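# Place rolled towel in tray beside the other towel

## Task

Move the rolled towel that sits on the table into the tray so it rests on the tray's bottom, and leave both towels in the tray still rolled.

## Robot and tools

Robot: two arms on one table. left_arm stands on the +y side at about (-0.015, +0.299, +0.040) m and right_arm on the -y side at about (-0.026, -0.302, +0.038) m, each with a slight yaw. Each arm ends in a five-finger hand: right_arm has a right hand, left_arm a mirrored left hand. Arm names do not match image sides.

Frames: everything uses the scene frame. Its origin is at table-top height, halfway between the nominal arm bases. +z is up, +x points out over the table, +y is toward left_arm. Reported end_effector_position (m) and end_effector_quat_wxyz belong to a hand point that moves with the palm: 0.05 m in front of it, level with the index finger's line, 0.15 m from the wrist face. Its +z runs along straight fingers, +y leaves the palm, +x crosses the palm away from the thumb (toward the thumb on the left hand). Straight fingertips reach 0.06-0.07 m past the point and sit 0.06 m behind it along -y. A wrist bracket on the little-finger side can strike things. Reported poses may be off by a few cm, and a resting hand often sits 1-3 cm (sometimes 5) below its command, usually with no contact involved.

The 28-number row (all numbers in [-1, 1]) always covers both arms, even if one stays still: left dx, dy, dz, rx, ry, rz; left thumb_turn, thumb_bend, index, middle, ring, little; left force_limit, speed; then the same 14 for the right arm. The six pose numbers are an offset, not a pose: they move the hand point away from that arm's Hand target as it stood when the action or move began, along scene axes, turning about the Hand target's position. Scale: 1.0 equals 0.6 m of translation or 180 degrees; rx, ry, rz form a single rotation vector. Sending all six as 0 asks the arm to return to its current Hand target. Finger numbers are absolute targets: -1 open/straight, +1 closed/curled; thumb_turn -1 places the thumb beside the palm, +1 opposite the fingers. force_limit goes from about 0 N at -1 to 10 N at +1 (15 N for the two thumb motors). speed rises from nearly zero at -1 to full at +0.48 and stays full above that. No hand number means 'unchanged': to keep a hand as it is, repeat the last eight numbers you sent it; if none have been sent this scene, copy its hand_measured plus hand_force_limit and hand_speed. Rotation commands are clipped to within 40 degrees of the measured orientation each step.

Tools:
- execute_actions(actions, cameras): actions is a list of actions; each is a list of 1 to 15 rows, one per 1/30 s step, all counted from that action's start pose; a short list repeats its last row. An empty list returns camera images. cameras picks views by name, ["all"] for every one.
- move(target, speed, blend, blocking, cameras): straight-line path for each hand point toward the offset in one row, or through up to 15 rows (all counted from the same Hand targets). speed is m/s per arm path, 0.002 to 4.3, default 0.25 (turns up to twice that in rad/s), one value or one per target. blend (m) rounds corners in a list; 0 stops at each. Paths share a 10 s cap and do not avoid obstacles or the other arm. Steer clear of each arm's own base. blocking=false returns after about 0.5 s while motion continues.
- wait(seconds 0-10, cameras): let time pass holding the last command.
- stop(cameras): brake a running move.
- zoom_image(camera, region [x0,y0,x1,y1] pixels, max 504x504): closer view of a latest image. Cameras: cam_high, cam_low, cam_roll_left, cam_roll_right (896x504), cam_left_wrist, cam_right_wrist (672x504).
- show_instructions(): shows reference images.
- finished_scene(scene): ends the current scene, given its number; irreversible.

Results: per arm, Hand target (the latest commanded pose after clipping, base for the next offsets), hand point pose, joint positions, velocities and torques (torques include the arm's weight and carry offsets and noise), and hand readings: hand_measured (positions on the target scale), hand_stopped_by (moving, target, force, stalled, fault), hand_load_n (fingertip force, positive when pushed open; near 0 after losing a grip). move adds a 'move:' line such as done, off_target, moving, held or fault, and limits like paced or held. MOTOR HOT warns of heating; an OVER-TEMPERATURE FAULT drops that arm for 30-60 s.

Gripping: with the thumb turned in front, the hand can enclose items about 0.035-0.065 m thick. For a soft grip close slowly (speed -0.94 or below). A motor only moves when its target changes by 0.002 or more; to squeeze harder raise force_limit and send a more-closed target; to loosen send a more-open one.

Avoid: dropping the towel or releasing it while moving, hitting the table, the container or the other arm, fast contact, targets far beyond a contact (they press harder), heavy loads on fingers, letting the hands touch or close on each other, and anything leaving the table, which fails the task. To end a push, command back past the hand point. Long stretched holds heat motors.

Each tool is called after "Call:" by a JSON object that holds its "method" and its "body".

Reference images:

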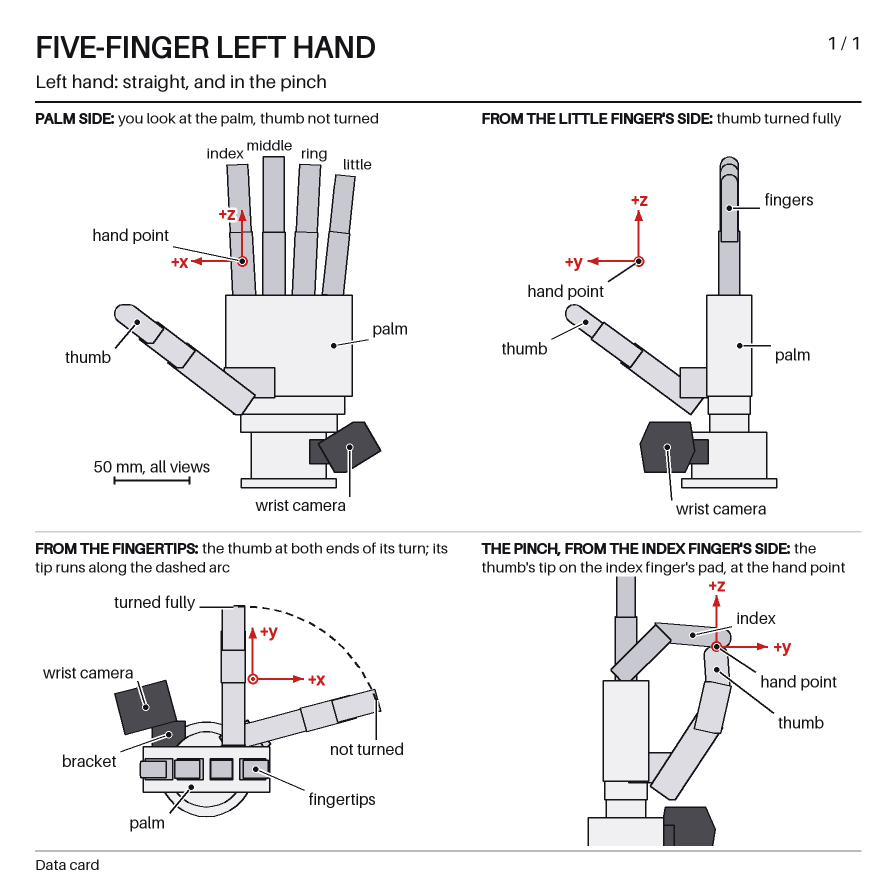

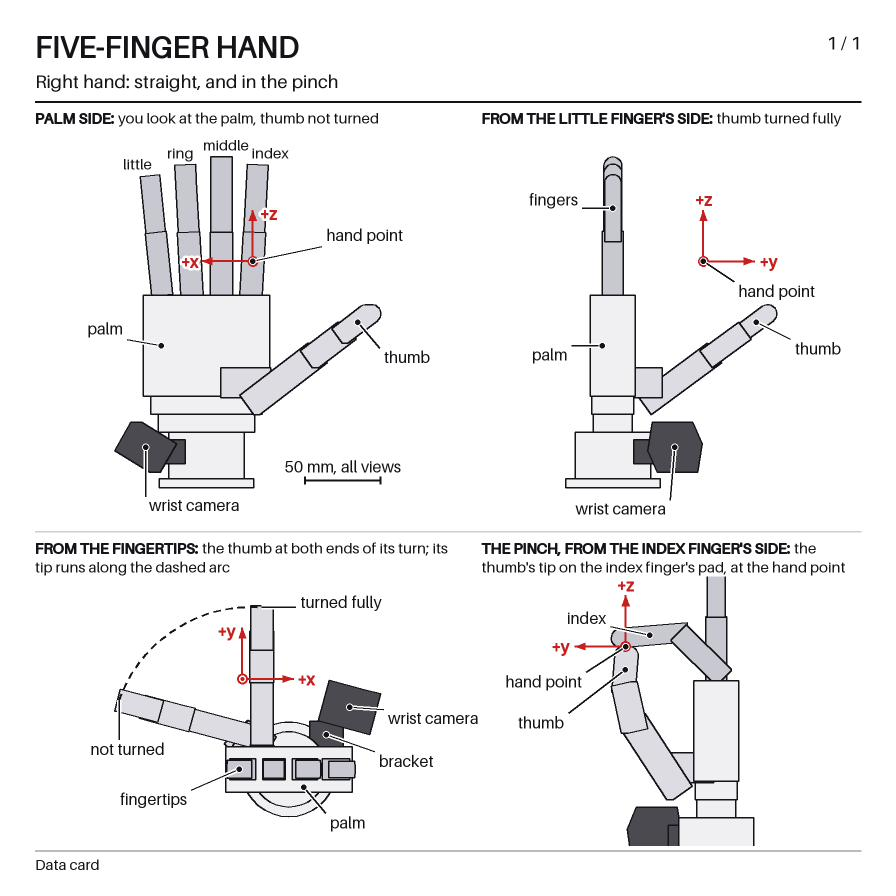

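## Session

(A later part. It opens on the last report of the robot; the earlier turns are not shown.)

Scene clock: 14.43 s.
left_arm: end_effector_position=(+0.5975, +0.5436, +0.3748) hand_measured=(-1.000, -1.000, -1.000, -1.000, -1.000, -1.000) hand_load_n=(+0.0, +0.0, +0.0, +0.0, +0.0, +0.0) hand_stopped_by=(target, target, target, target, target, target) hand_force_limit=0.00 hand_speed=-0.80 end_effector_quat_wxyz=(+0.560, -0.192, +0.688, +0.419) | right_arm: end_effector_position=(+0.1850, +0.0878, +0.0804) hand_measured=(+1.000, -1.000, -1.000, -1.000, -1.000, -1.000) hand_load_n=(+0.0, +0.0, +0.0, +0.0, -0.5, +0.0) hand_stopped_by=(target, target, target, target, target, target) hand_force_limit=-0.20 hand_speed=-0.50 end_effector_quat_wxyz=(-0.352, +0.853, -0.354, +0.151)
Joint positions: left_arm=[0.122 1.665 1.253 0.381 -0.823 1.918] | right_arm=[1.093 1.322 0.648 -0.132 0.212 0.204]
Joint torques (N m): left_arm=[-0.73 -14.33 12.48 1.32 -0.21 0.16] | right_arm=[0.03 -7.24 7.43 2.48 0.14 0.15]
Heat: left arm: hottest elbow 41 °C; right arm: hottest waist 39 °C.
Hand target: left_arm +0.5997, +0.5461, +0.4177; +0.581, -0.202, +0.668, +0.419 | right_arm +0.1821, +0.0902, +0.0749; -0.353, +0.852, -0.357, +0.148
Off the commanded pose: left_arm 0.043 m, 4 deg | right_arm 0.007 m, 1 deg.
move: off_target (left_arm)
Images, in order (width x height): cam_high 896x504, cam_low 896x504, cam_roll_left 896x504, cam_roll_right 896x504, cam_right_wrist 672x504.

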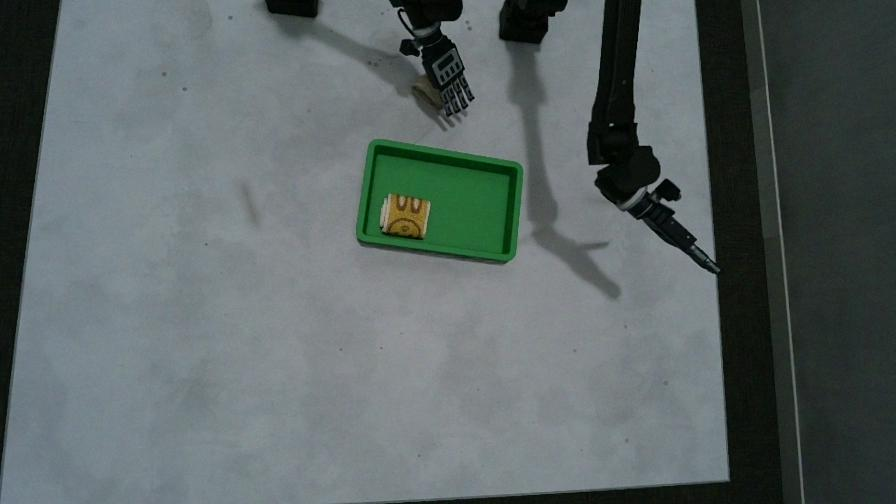

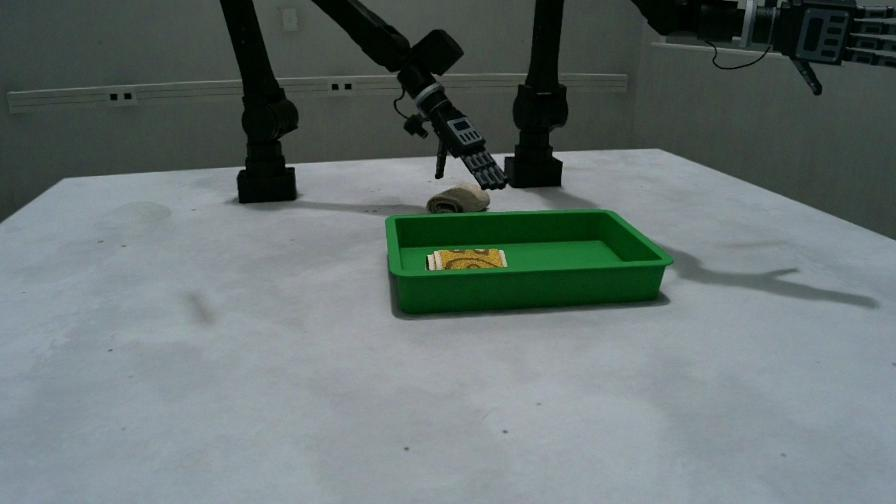

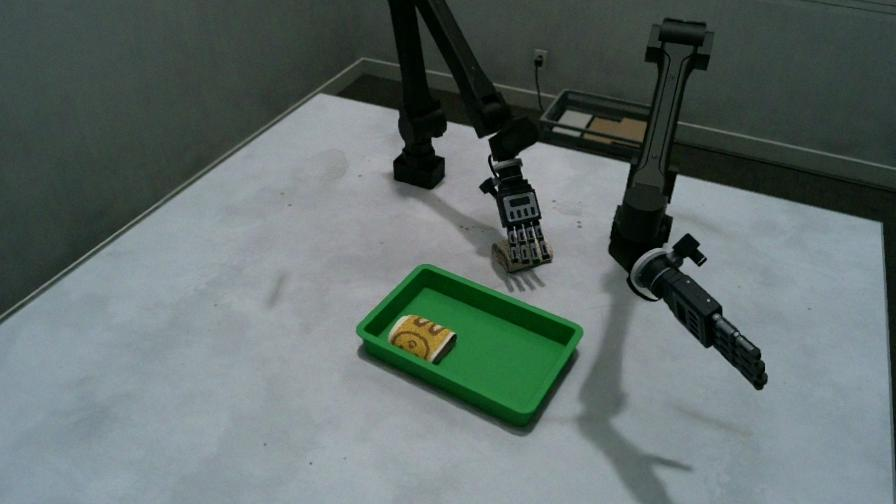

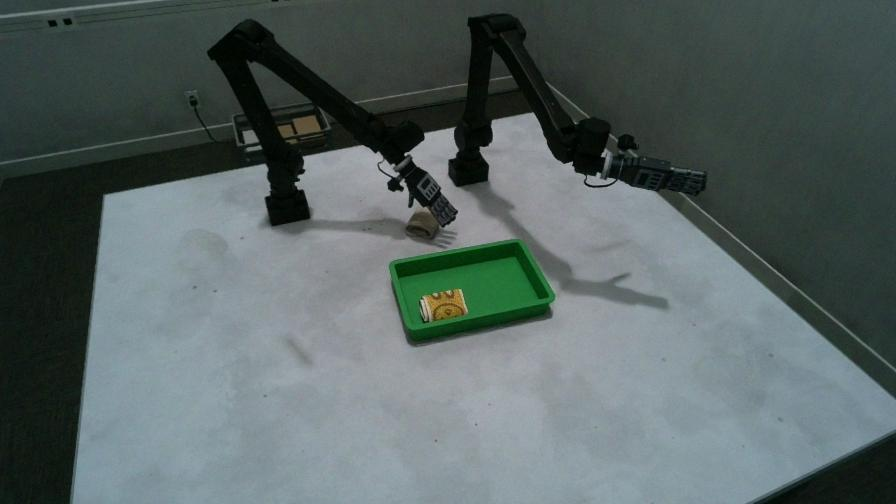

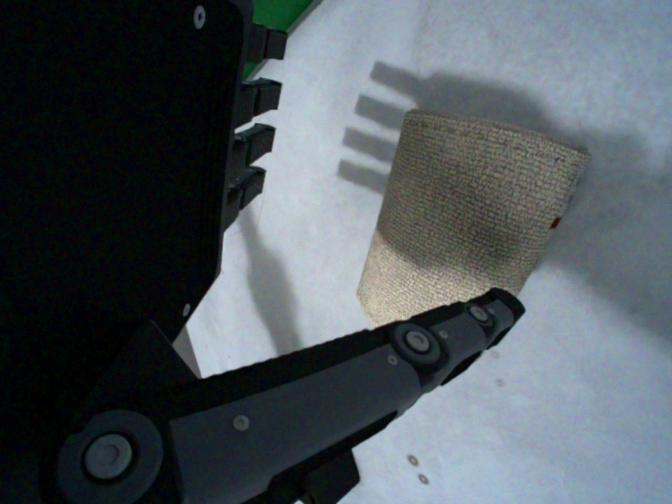

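Call:
{"method": "move", "body": {"target": [[0,0,0,0,0,0, -1,-1,-1,-1,-1,-1,0,-0.8, -0.04,-0.002,-0.008,0,0,0, 1,-1,-1,-1,-1,-1,-0.2,-0.5],[0,0,0,0,0,0, -1,-1,-1,-1,-1,-1,0,-0.8, -0.04,-0.002,-0.053,0,0,0, 1,-1,-1,-1,-1,-1,-0.2,-0.5]], "speed": 0.12, "blend": [0.006,0], "cameras": ["cam_high","cam_low","cam_roll_left","cam_roll_right","cam_right_wrist"]}}

Call:
{"method": "zoom_image", "body": {"camera": "cam_high", "region": [390, 30, 490, 130]}}

Call:
{"method": "zoom_image", "body": {"camera": "cam_low", "region": [400, 100, 550, 250]}}

Call:
{"method": "zoom_image", "body": {"camera": "cam_roll_left", "region": [450, 150, 630, 320]}}

Call:
{"method": "zoom_image", "body": {"camera": "cam_roll_right", "region": [370, 130, 510, 270]}}

Scene clock: 17.33 s.
left_arm: end_effector_position=(+0.5975, +0.5436, +0.3748) hand_measured=(-1.000, -1.000, -1.000, -1.000, -1.000, -1.000) hand_load_n=(+0.0, +0.0, +0.0, +0.0, +0.0, +0.0) hand_stopped_by=(target, target, target, target, target, target) hand_force_limit=0.00 hand_speed=-0.80 end_effector_quat_wxyz=(+0.560, -0.192, +0.688, +0.419) | right_arm: end_effector_position=(+0.1614, +0.0882, +0.0491) hand_measured=(+1.000, -1.000, -1.000, -1.000, -1.000, -1.000) hand_load_n=(+0.0, +0.0, +0.0, +0.0, +0.0, +0.0) hand_stopped_by=(target, target, target, target, target, target) hand_force_limit=-0.20 hand_speed=-0.50 end_effector_quat_wxyz=(-0.353, +0.853, -0.353, +0.151)
Joint positions: left_arm=[0.122 1.665 1.253 0.381 -0.823 1.918] | right_arm=[1.155 1.37 0.584 -0.029 0.254 0.25]
Joint torques (N m): left_arm=[-0.26 -14.33 12.42 1.31 -0.2 0.15] | right_arm=[-0.09 -7.24 6.57 2.26 0.18 0.16]
Heat: left arm: hottest elbow 41 °C; right arm: hottest waist 39 °C.
Hand target: left_arm +0.5997, +0.5461, +0.4177; +0.581, -0.202, +0.668, +0.419 | right_arm +0.1580, +0.0889, +0.0429; -0.353, +0.852, -0.357, +0.148
Off the commanded pose: left_arm 0.043 m, 4 deg | right_arm 0.007 m, 1 deg.
move: off_target (left_arm)
Images, in order (width x height): cam_high 896x504, cam_low 896x504, cam_roll_left 896x504, cam_roll_right 896x504, cam_right_wrist 672x504.

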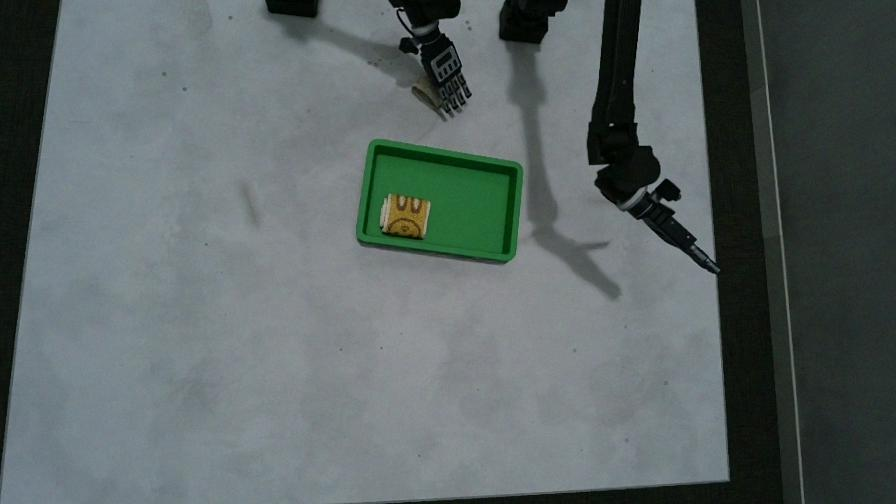

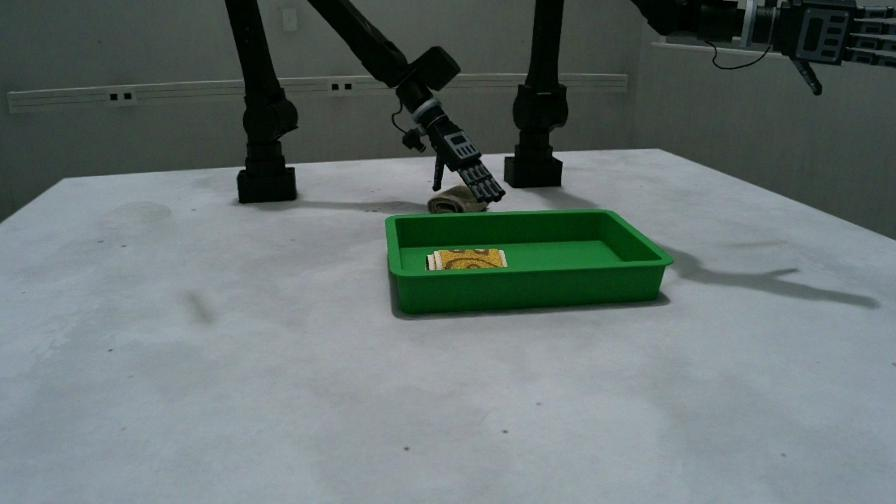

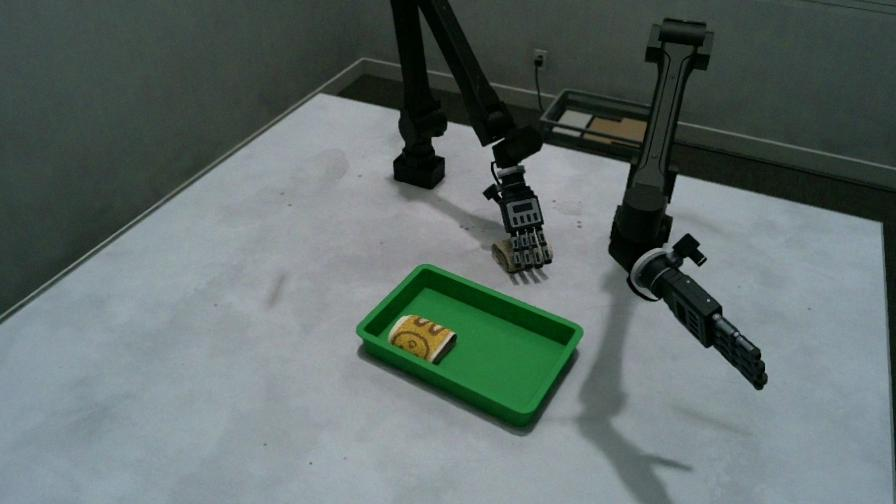

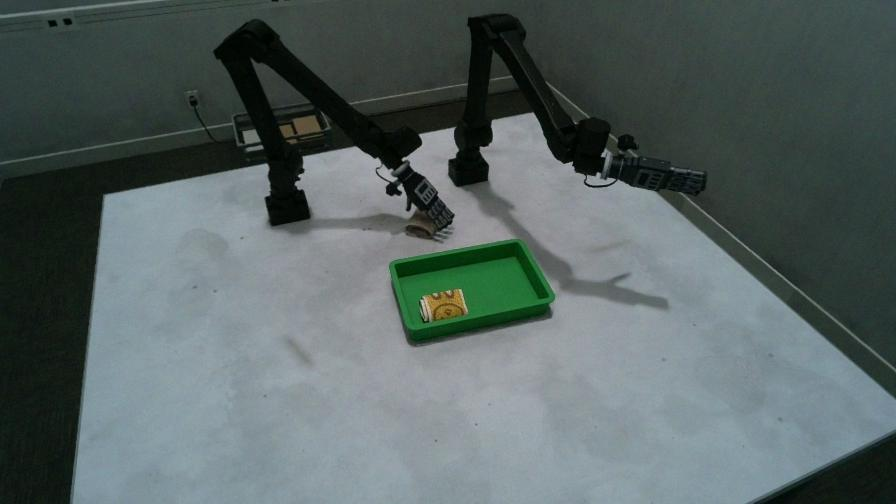

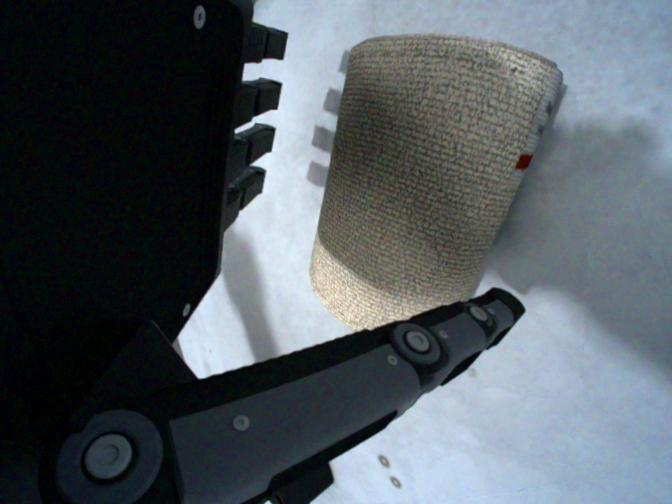

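Scaled by 5.040 from the camera's 896x504 image, which has a finer 1280x720 frame.

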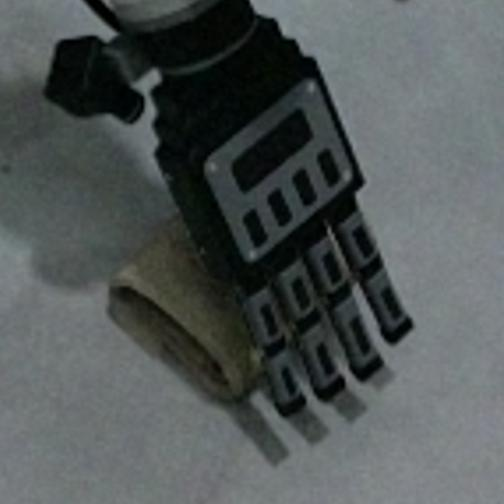

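Scaled by 3.360 from the camera's 896x504 image, which has a finer 1280x720 frame.

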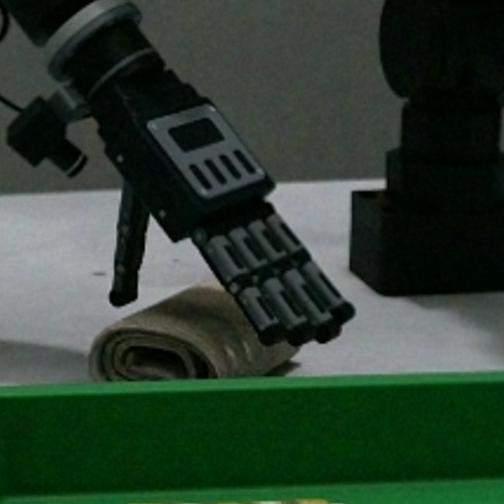

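Scaled by 2.800 from the camera's 896x504 image, which has a finer 1280x720 frame.

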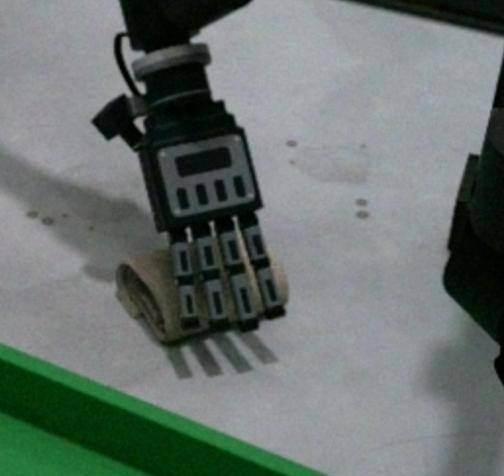

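Scaled by 3.600 from the camera's 896x504 image, which has a finer 1280x720 frame.

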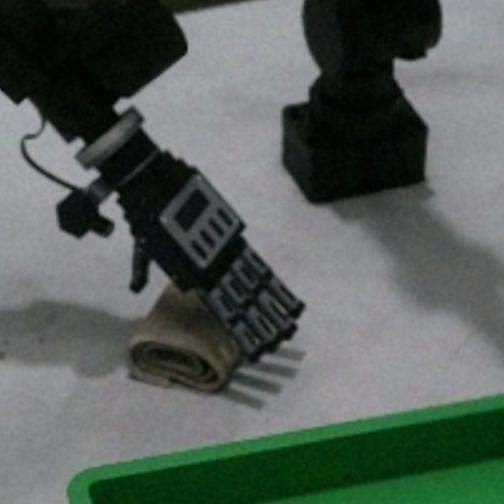

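Call:
{"method": "move", "body": {"target": [0,0,0,0,0,0, -1,-1,-1,-1,-1,-1,0,-0.8, 0.006,0.008,-0.024,0,0,0, 1,-1,-1,-1,-1,-1,-0.2,-0.5], "speed": 0.12, "cameras": ["cam_right_wrist"]}}

Call:
{"method": "move", "body": {"target": [0,0,0,0,0,0, -1,-1,-1,-1,-1,-1,0,-0.8, 0,0,0,0,0,0, 1,0.3,0.5,0.5,0.5,0.5,-0.2,-0.8], "cameras": ["cam_high","cam_low","cam_roll_left","cam_roll_right","cam_right_wrist"]}}

Call:
{"method": "zoom_image", "body": {"camera": "cam_low", "region": [400, 100, 550, 250]}}

Call:
{"method": "zoom_image", "body": {"camera": "cam_roll_left", "region": [450, 150, 630, 320]}}

Call:
{"method": "zoom_image", "body": {"camera": "cam_roll_right", "region": [370, 130, 510, 270]}}

Scene clock: 20.57 s.
left_arm: end_effector_position=(+0.5975, +0.5436, +0.3748) hand_measured=(-1.000, -1.000, -1.000, -1.000, -1.000, -1.000) hand_load_n=(+0.0, +0.0, +0.0, +0.0, +0.0, +0.0) hand_stopped_by=(target, target, target, target, target, target) hand_force_limit=0.00 hand_speed=-0.80 end_effector_quat_wxyz=(+0.560, -0.192, +0.688, +0.419) | right_arm: end_effector_position=(+0.1640, +0.0939, +0.0351) hand_measured=(+1.000, -1.000, -1.000, -1.000, -1.000, -1.000) hand_load_n=(+0.0, +0.0, +0.0, +0.0, +0.0, +0.0) hand_stopped_by=(target, target, target, target, target, target) hand_force_limit=-0.20 hand_speed=-0.50 end_effector_quat_wxyz=(-0.354, +0.853, -0.354, +0.151)
Joint positions: left_arm=[0.122 1.665 1.253 0.381 -0.823 1.918] | right_arm=[1.155 1.425 0.584 0.027 0.254 0.25]
Joint torques (N m): left_arm=[-0.09 -14.33 12.42 1.32 -0.22 0.16] | right_arm=[-0.5 -7.65 6.26 2.28 0.06 0.15]
Heat: left arm: hottest elbow 42 °C; right arm: hottest waist 39 °C.
Hand target: left_arm +0.5997, +0.5461, +0.4177; +0.581, -0.202, +0.668, +0.419 | right_arm +0.1616, +0.0938, +0.0286; -0.353, +0.852, -0.357, +0.148
Off the commanded pose: left_arm 0.043 m, 4 deg | right_arm 0.007 m, 1 deg.
move: off_target (left_arm)
Images, in order (width x height): cam_right_wrist 672x504.

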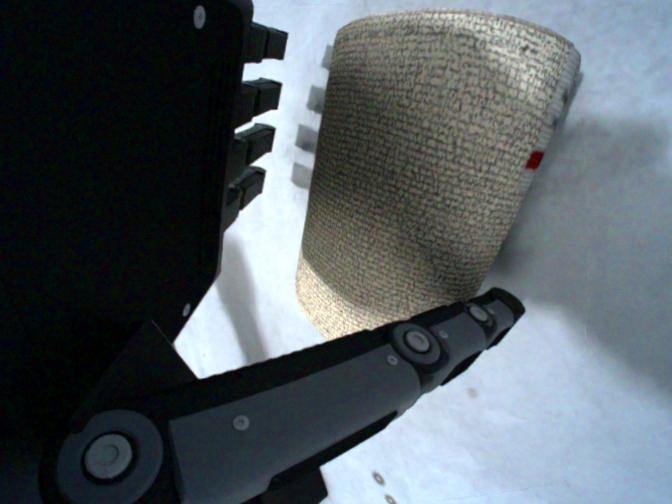

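Scene clock: 23.47 s.
left_arm: end_effector_position=(+0.5975, +0.5436, +0.3748) hand_measured=(-1.000, -1.000, -1.000, -1.000, -1.000, -1.000) hand_load_n=(+0.0, +0.0, +0.0, +0.0, +0.0, +0.0) hand_stopped_by=(target, target, target, target, target, target) hand_force_limit=0.00 hand_speed=-0.80 end_effector_quat_wxyz=(+0.560, -0.192, +0.688, +0.419) | right_arm: end_effector_position=(+0.1653, +0.0973, +0.0375) hand_measured=(+1.000, -0.566, -0.134, -0.190, -0.078, +0.460) hand_load_n=(+4.5, +4.0, +1.0, +0.0, +0.0, +4.0) hand_stopped_by=(target, force, force, force, force, force) hand_force_limit=-0.20 hand_speed=-0.80 end_effector_quat_wxyz=(-0.361, +0.849, -0.355, +0.150)
Joint positions: left_arm=[0.122 1.665 1.253 0.381 -0.823 1.918] | right_arm=[1.155 1.425 0.584 0.042 0.254 0.254]
Joint torques (N m): left_arm=[-0.26 -14.21 12.37 1.28 -0.19 0.16] | right_arm=[-0.21 -7.53 6.23 1.8 0.1 0.08]
Heat: left arm: hottest elbow 42 °C; right arm: hottest waist 39 °C.
Hand target: left_arm +0.5997, +0.5461, +0.4177; +0.581, -0.202, +0.668, +0.419 | right_arm +0.1616, +0.0938, +0.0286; -0.353, +0.852, -0.357, +0.148
Off the commanded pose: left_arm 0.043 m, 4 deg | right_arm 0.010 m, 1 deg.
move: off_target (left_arm)
Images, in order (width x height): cam_high 896x504, cam_low 896x504, cam_roll_left 896x504, cam_roll_right 896x504, cam_right_wrist 672x504.

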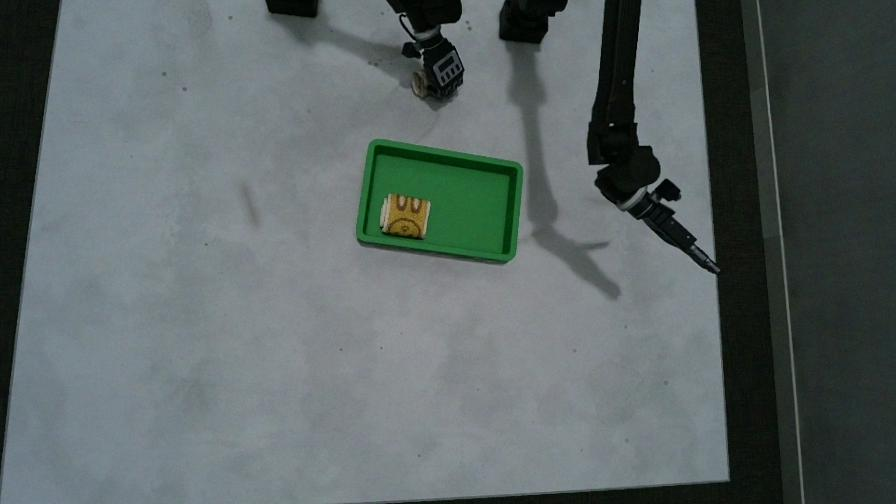

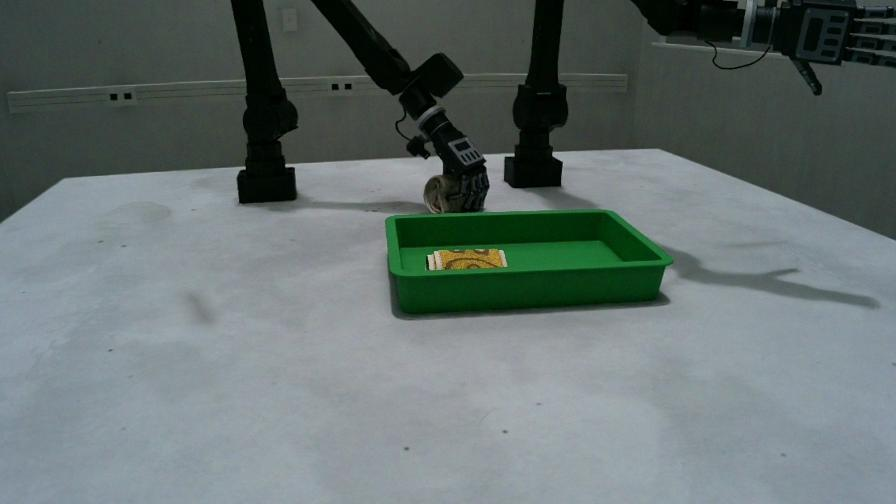

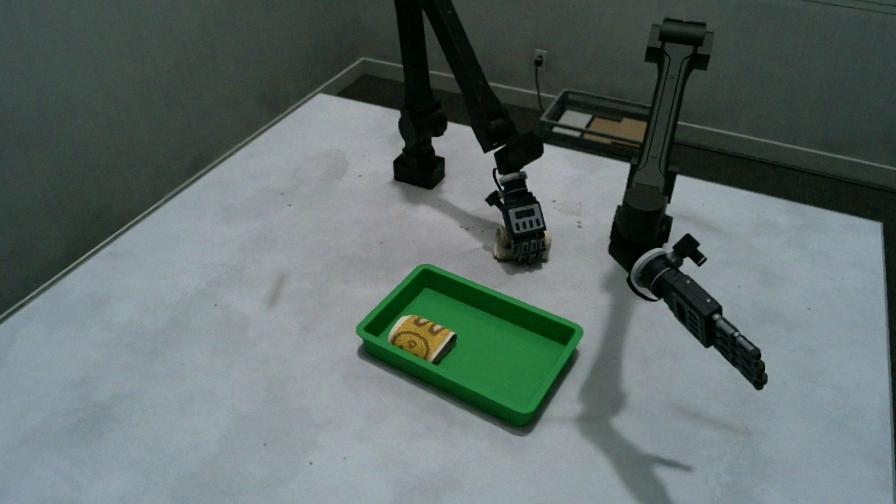

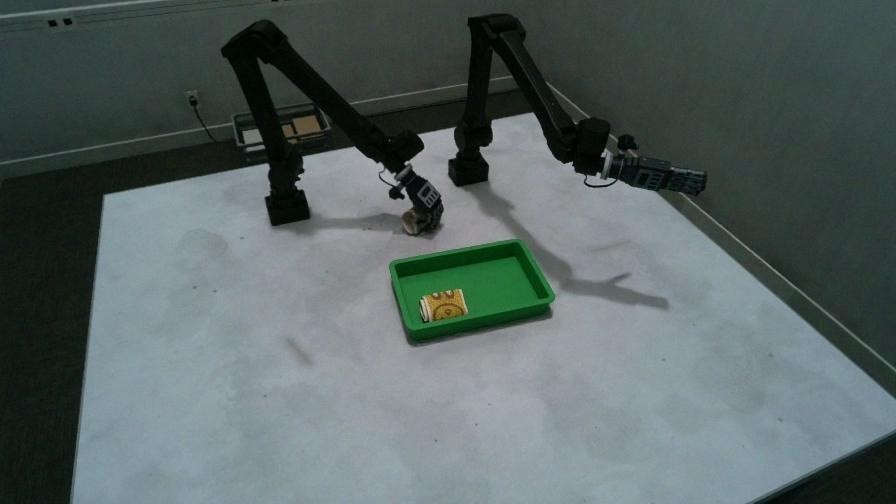

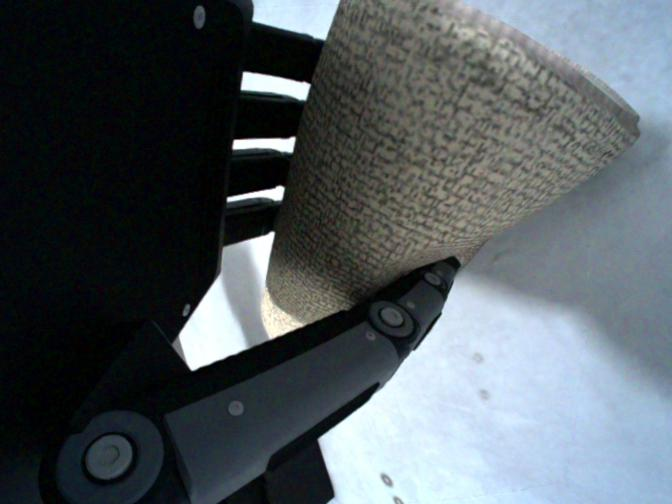

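Scaled by 3.360 from the camera's 896x504 image, which has a finer 1280x720 frame.

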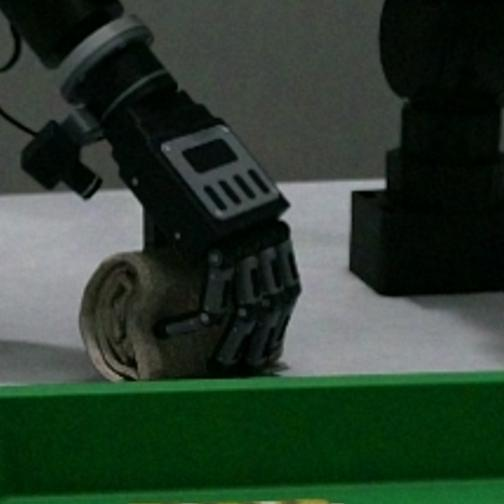

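Scaled by 2.800 from the camera's 896x504 image, which has a finer 1280x720 frame.

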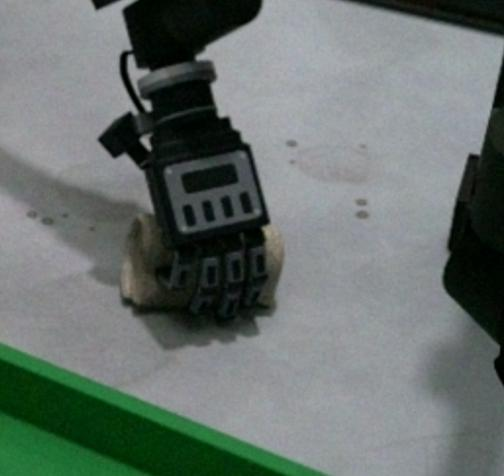

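Scaled by 3.600 from the camera's 896x504 image, which has a finer 1280x720 frame.

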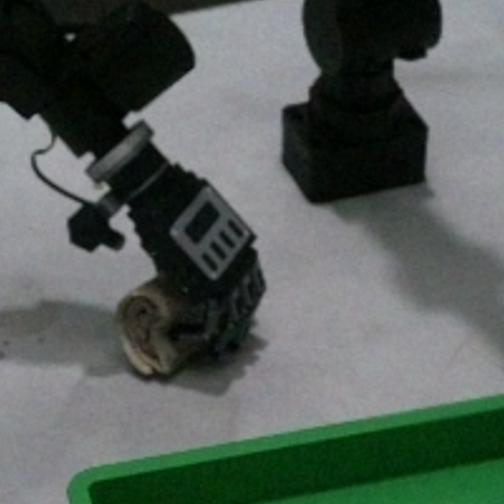

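Call:
{"method": "move", "body": {"target": [0,0,0,0,0,0, -1,-1,-1,-1,-1,-1,0,-0.8, 0,0,0,0,0,0, 1,-1,-1,-1,-1,-1,-0.2,-0.6], "cameras": ["cam_high","cam_low","cam_roll_left","cam_roll_right","cam_right_wrist"]}}

Call:
{"method": "zoom_image", "body": {"camera": "cam_high", "region": [390, 30, 490, 130]}}

Call:
{"method": "zoom_image", "body": {"camera": "cam_roll_left", "region": [450, 150, 630, 320]}}

Call:
{"method": "zoom_image", "body": {"camera": "cam_roll_right", "region": [370, 130, 510, 270]}}

Scene clock: 25.83 s.
left_arm: end_effector_position=(+0.5975, +0.5436, +0.3748) hand_measured=(-1.000, -1.000, -1.000, -1.000, -1.000, -1.000) hand_load_n=(+0.0, +0.0, +0.0, +0.0, +0.0, +0.0) hand_stopped_by=(target, target, target, target, target, target) hand_force_limit=0.00 hand_speed=-0.80 end_effector_quat_wxyz=(+0.560, -0.192, +0.688, +0.419) | right_arm: end_effector_position=(+0.1653, +0.0973, +0.0375) hand_measured=(+1.000, -1.000, -1.000, -1.000, -1.000, -1.000) hand_load_n=(+0.0, +0.0, +0.0, -0.5, +0.0, +0.0) hand_stopped_by=(target, target, target, target, target, target) hand_force_limit=-0.20 hand_speed=-0.60 end_effector_quat_wxyz=(-0.361, +0.849, -0.355, +0.150)
Joint positions: left_arm=[0.122 1.665 1.253 0.381 -0.823 1.918] | right_arm=[1.155 1.425 0.584 0.042 0.254 0.254]
Joint torques (N m): left_arm=[-0.44 -14.1 12.52 1.24 -0.22 0.15] | right_arm=[-0.32 -7.65 6.3 1.77 0.09 0.11]
Heat: left arm: hottest elbow 43 °C; right arm: hottest waist 39 °C.
Hand target: left_arm +0.5997, +0.5461, +0.4177; +0.581, -0.202, +0.668, +0.419 | right_arm +0.1616, +0.0938, +0.0286; -0.353, +0.852, -0.357, +0.148
Off the commanded pose: left_arm 0.043 m, 4 deg | right_arm 0.010 m, 1 deg.
move: off_target (left_arm)
Images, in order (width x height): cam_high 896x504, cam_low 896x504, cam_roll_left 896x504, cam_roll_right 896x504, cam_right_wrist 672x504.

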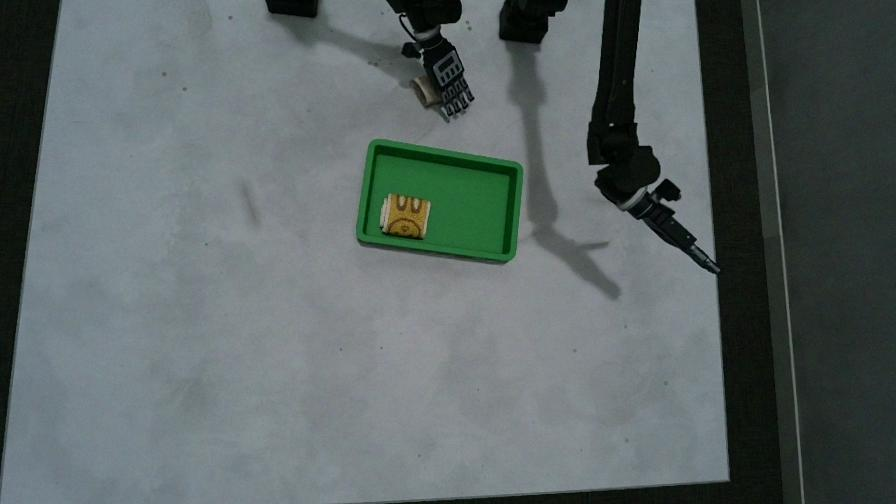

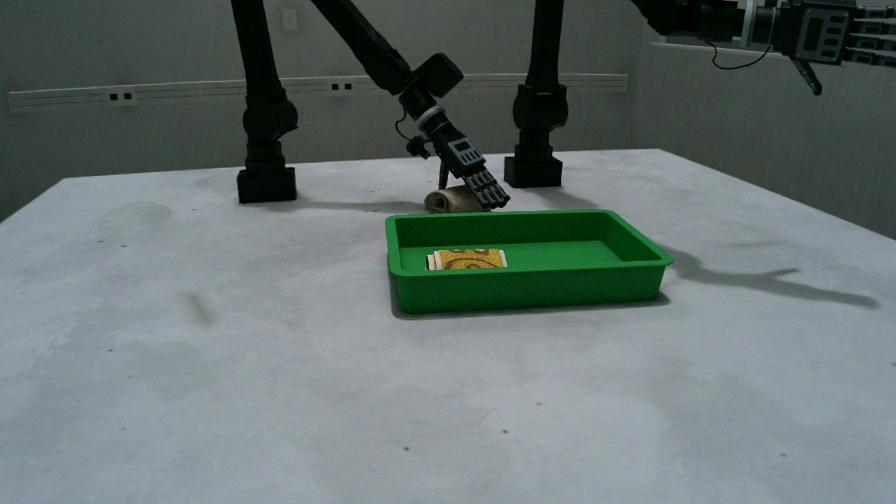

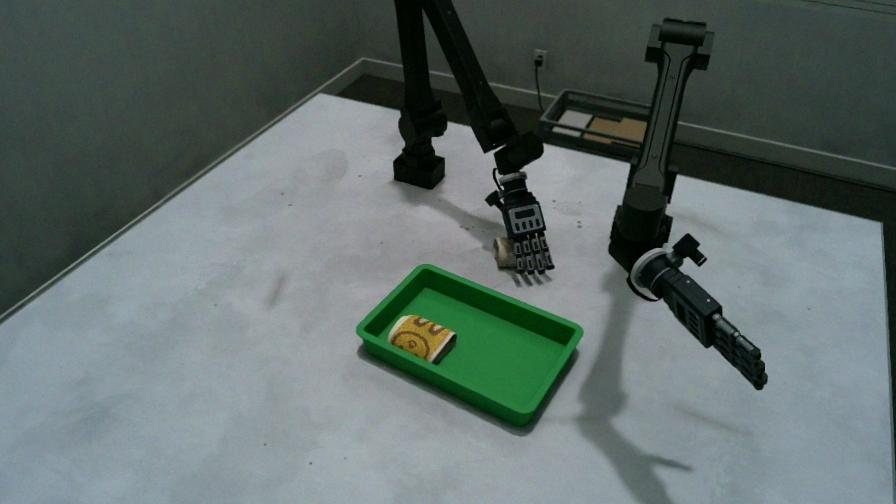

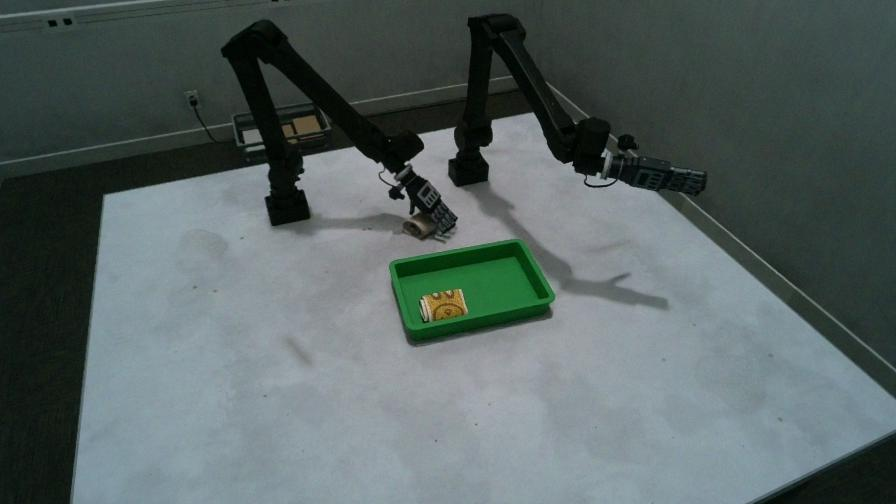

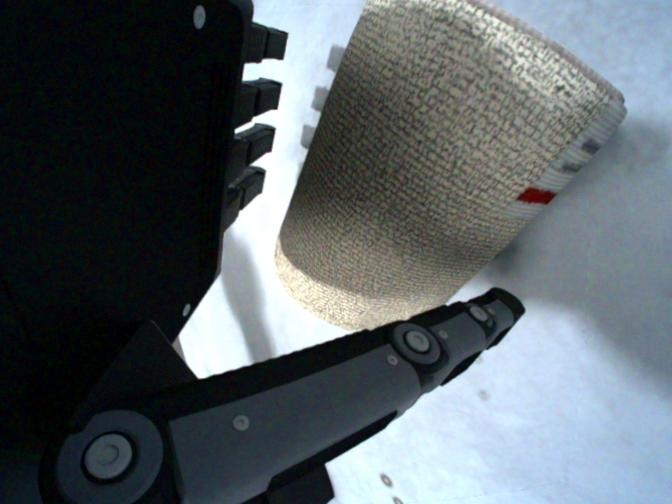

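Scaled by 5.040 from the camera's 896x504 image, which has a finer 1280x720 frame.

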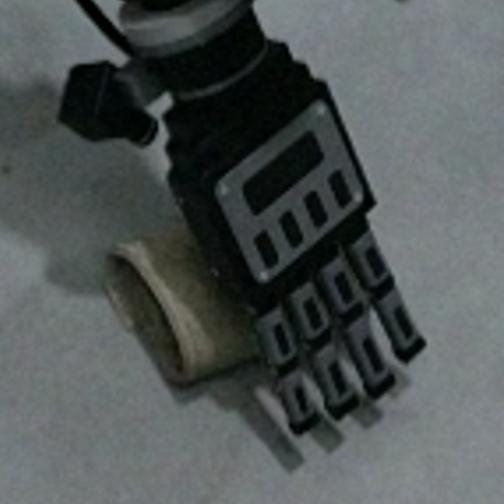

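Scaled by 2.800 from the camera's 896x504 image, which has a finer 1280x720 frame.

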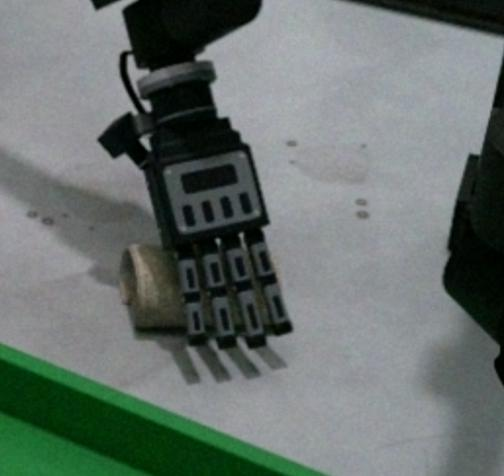

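Scaled by 3.600 from the camera's 896x504 image, which has a finer 1280x720 frame.

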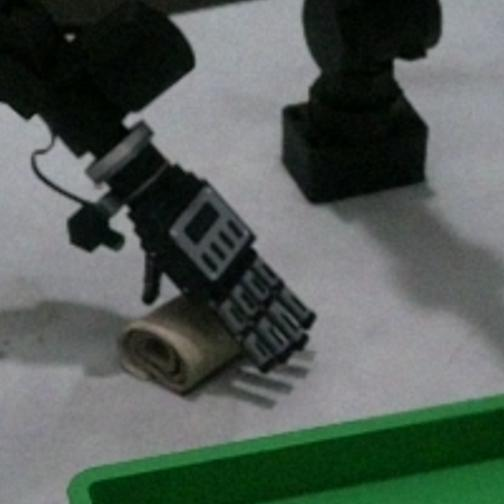

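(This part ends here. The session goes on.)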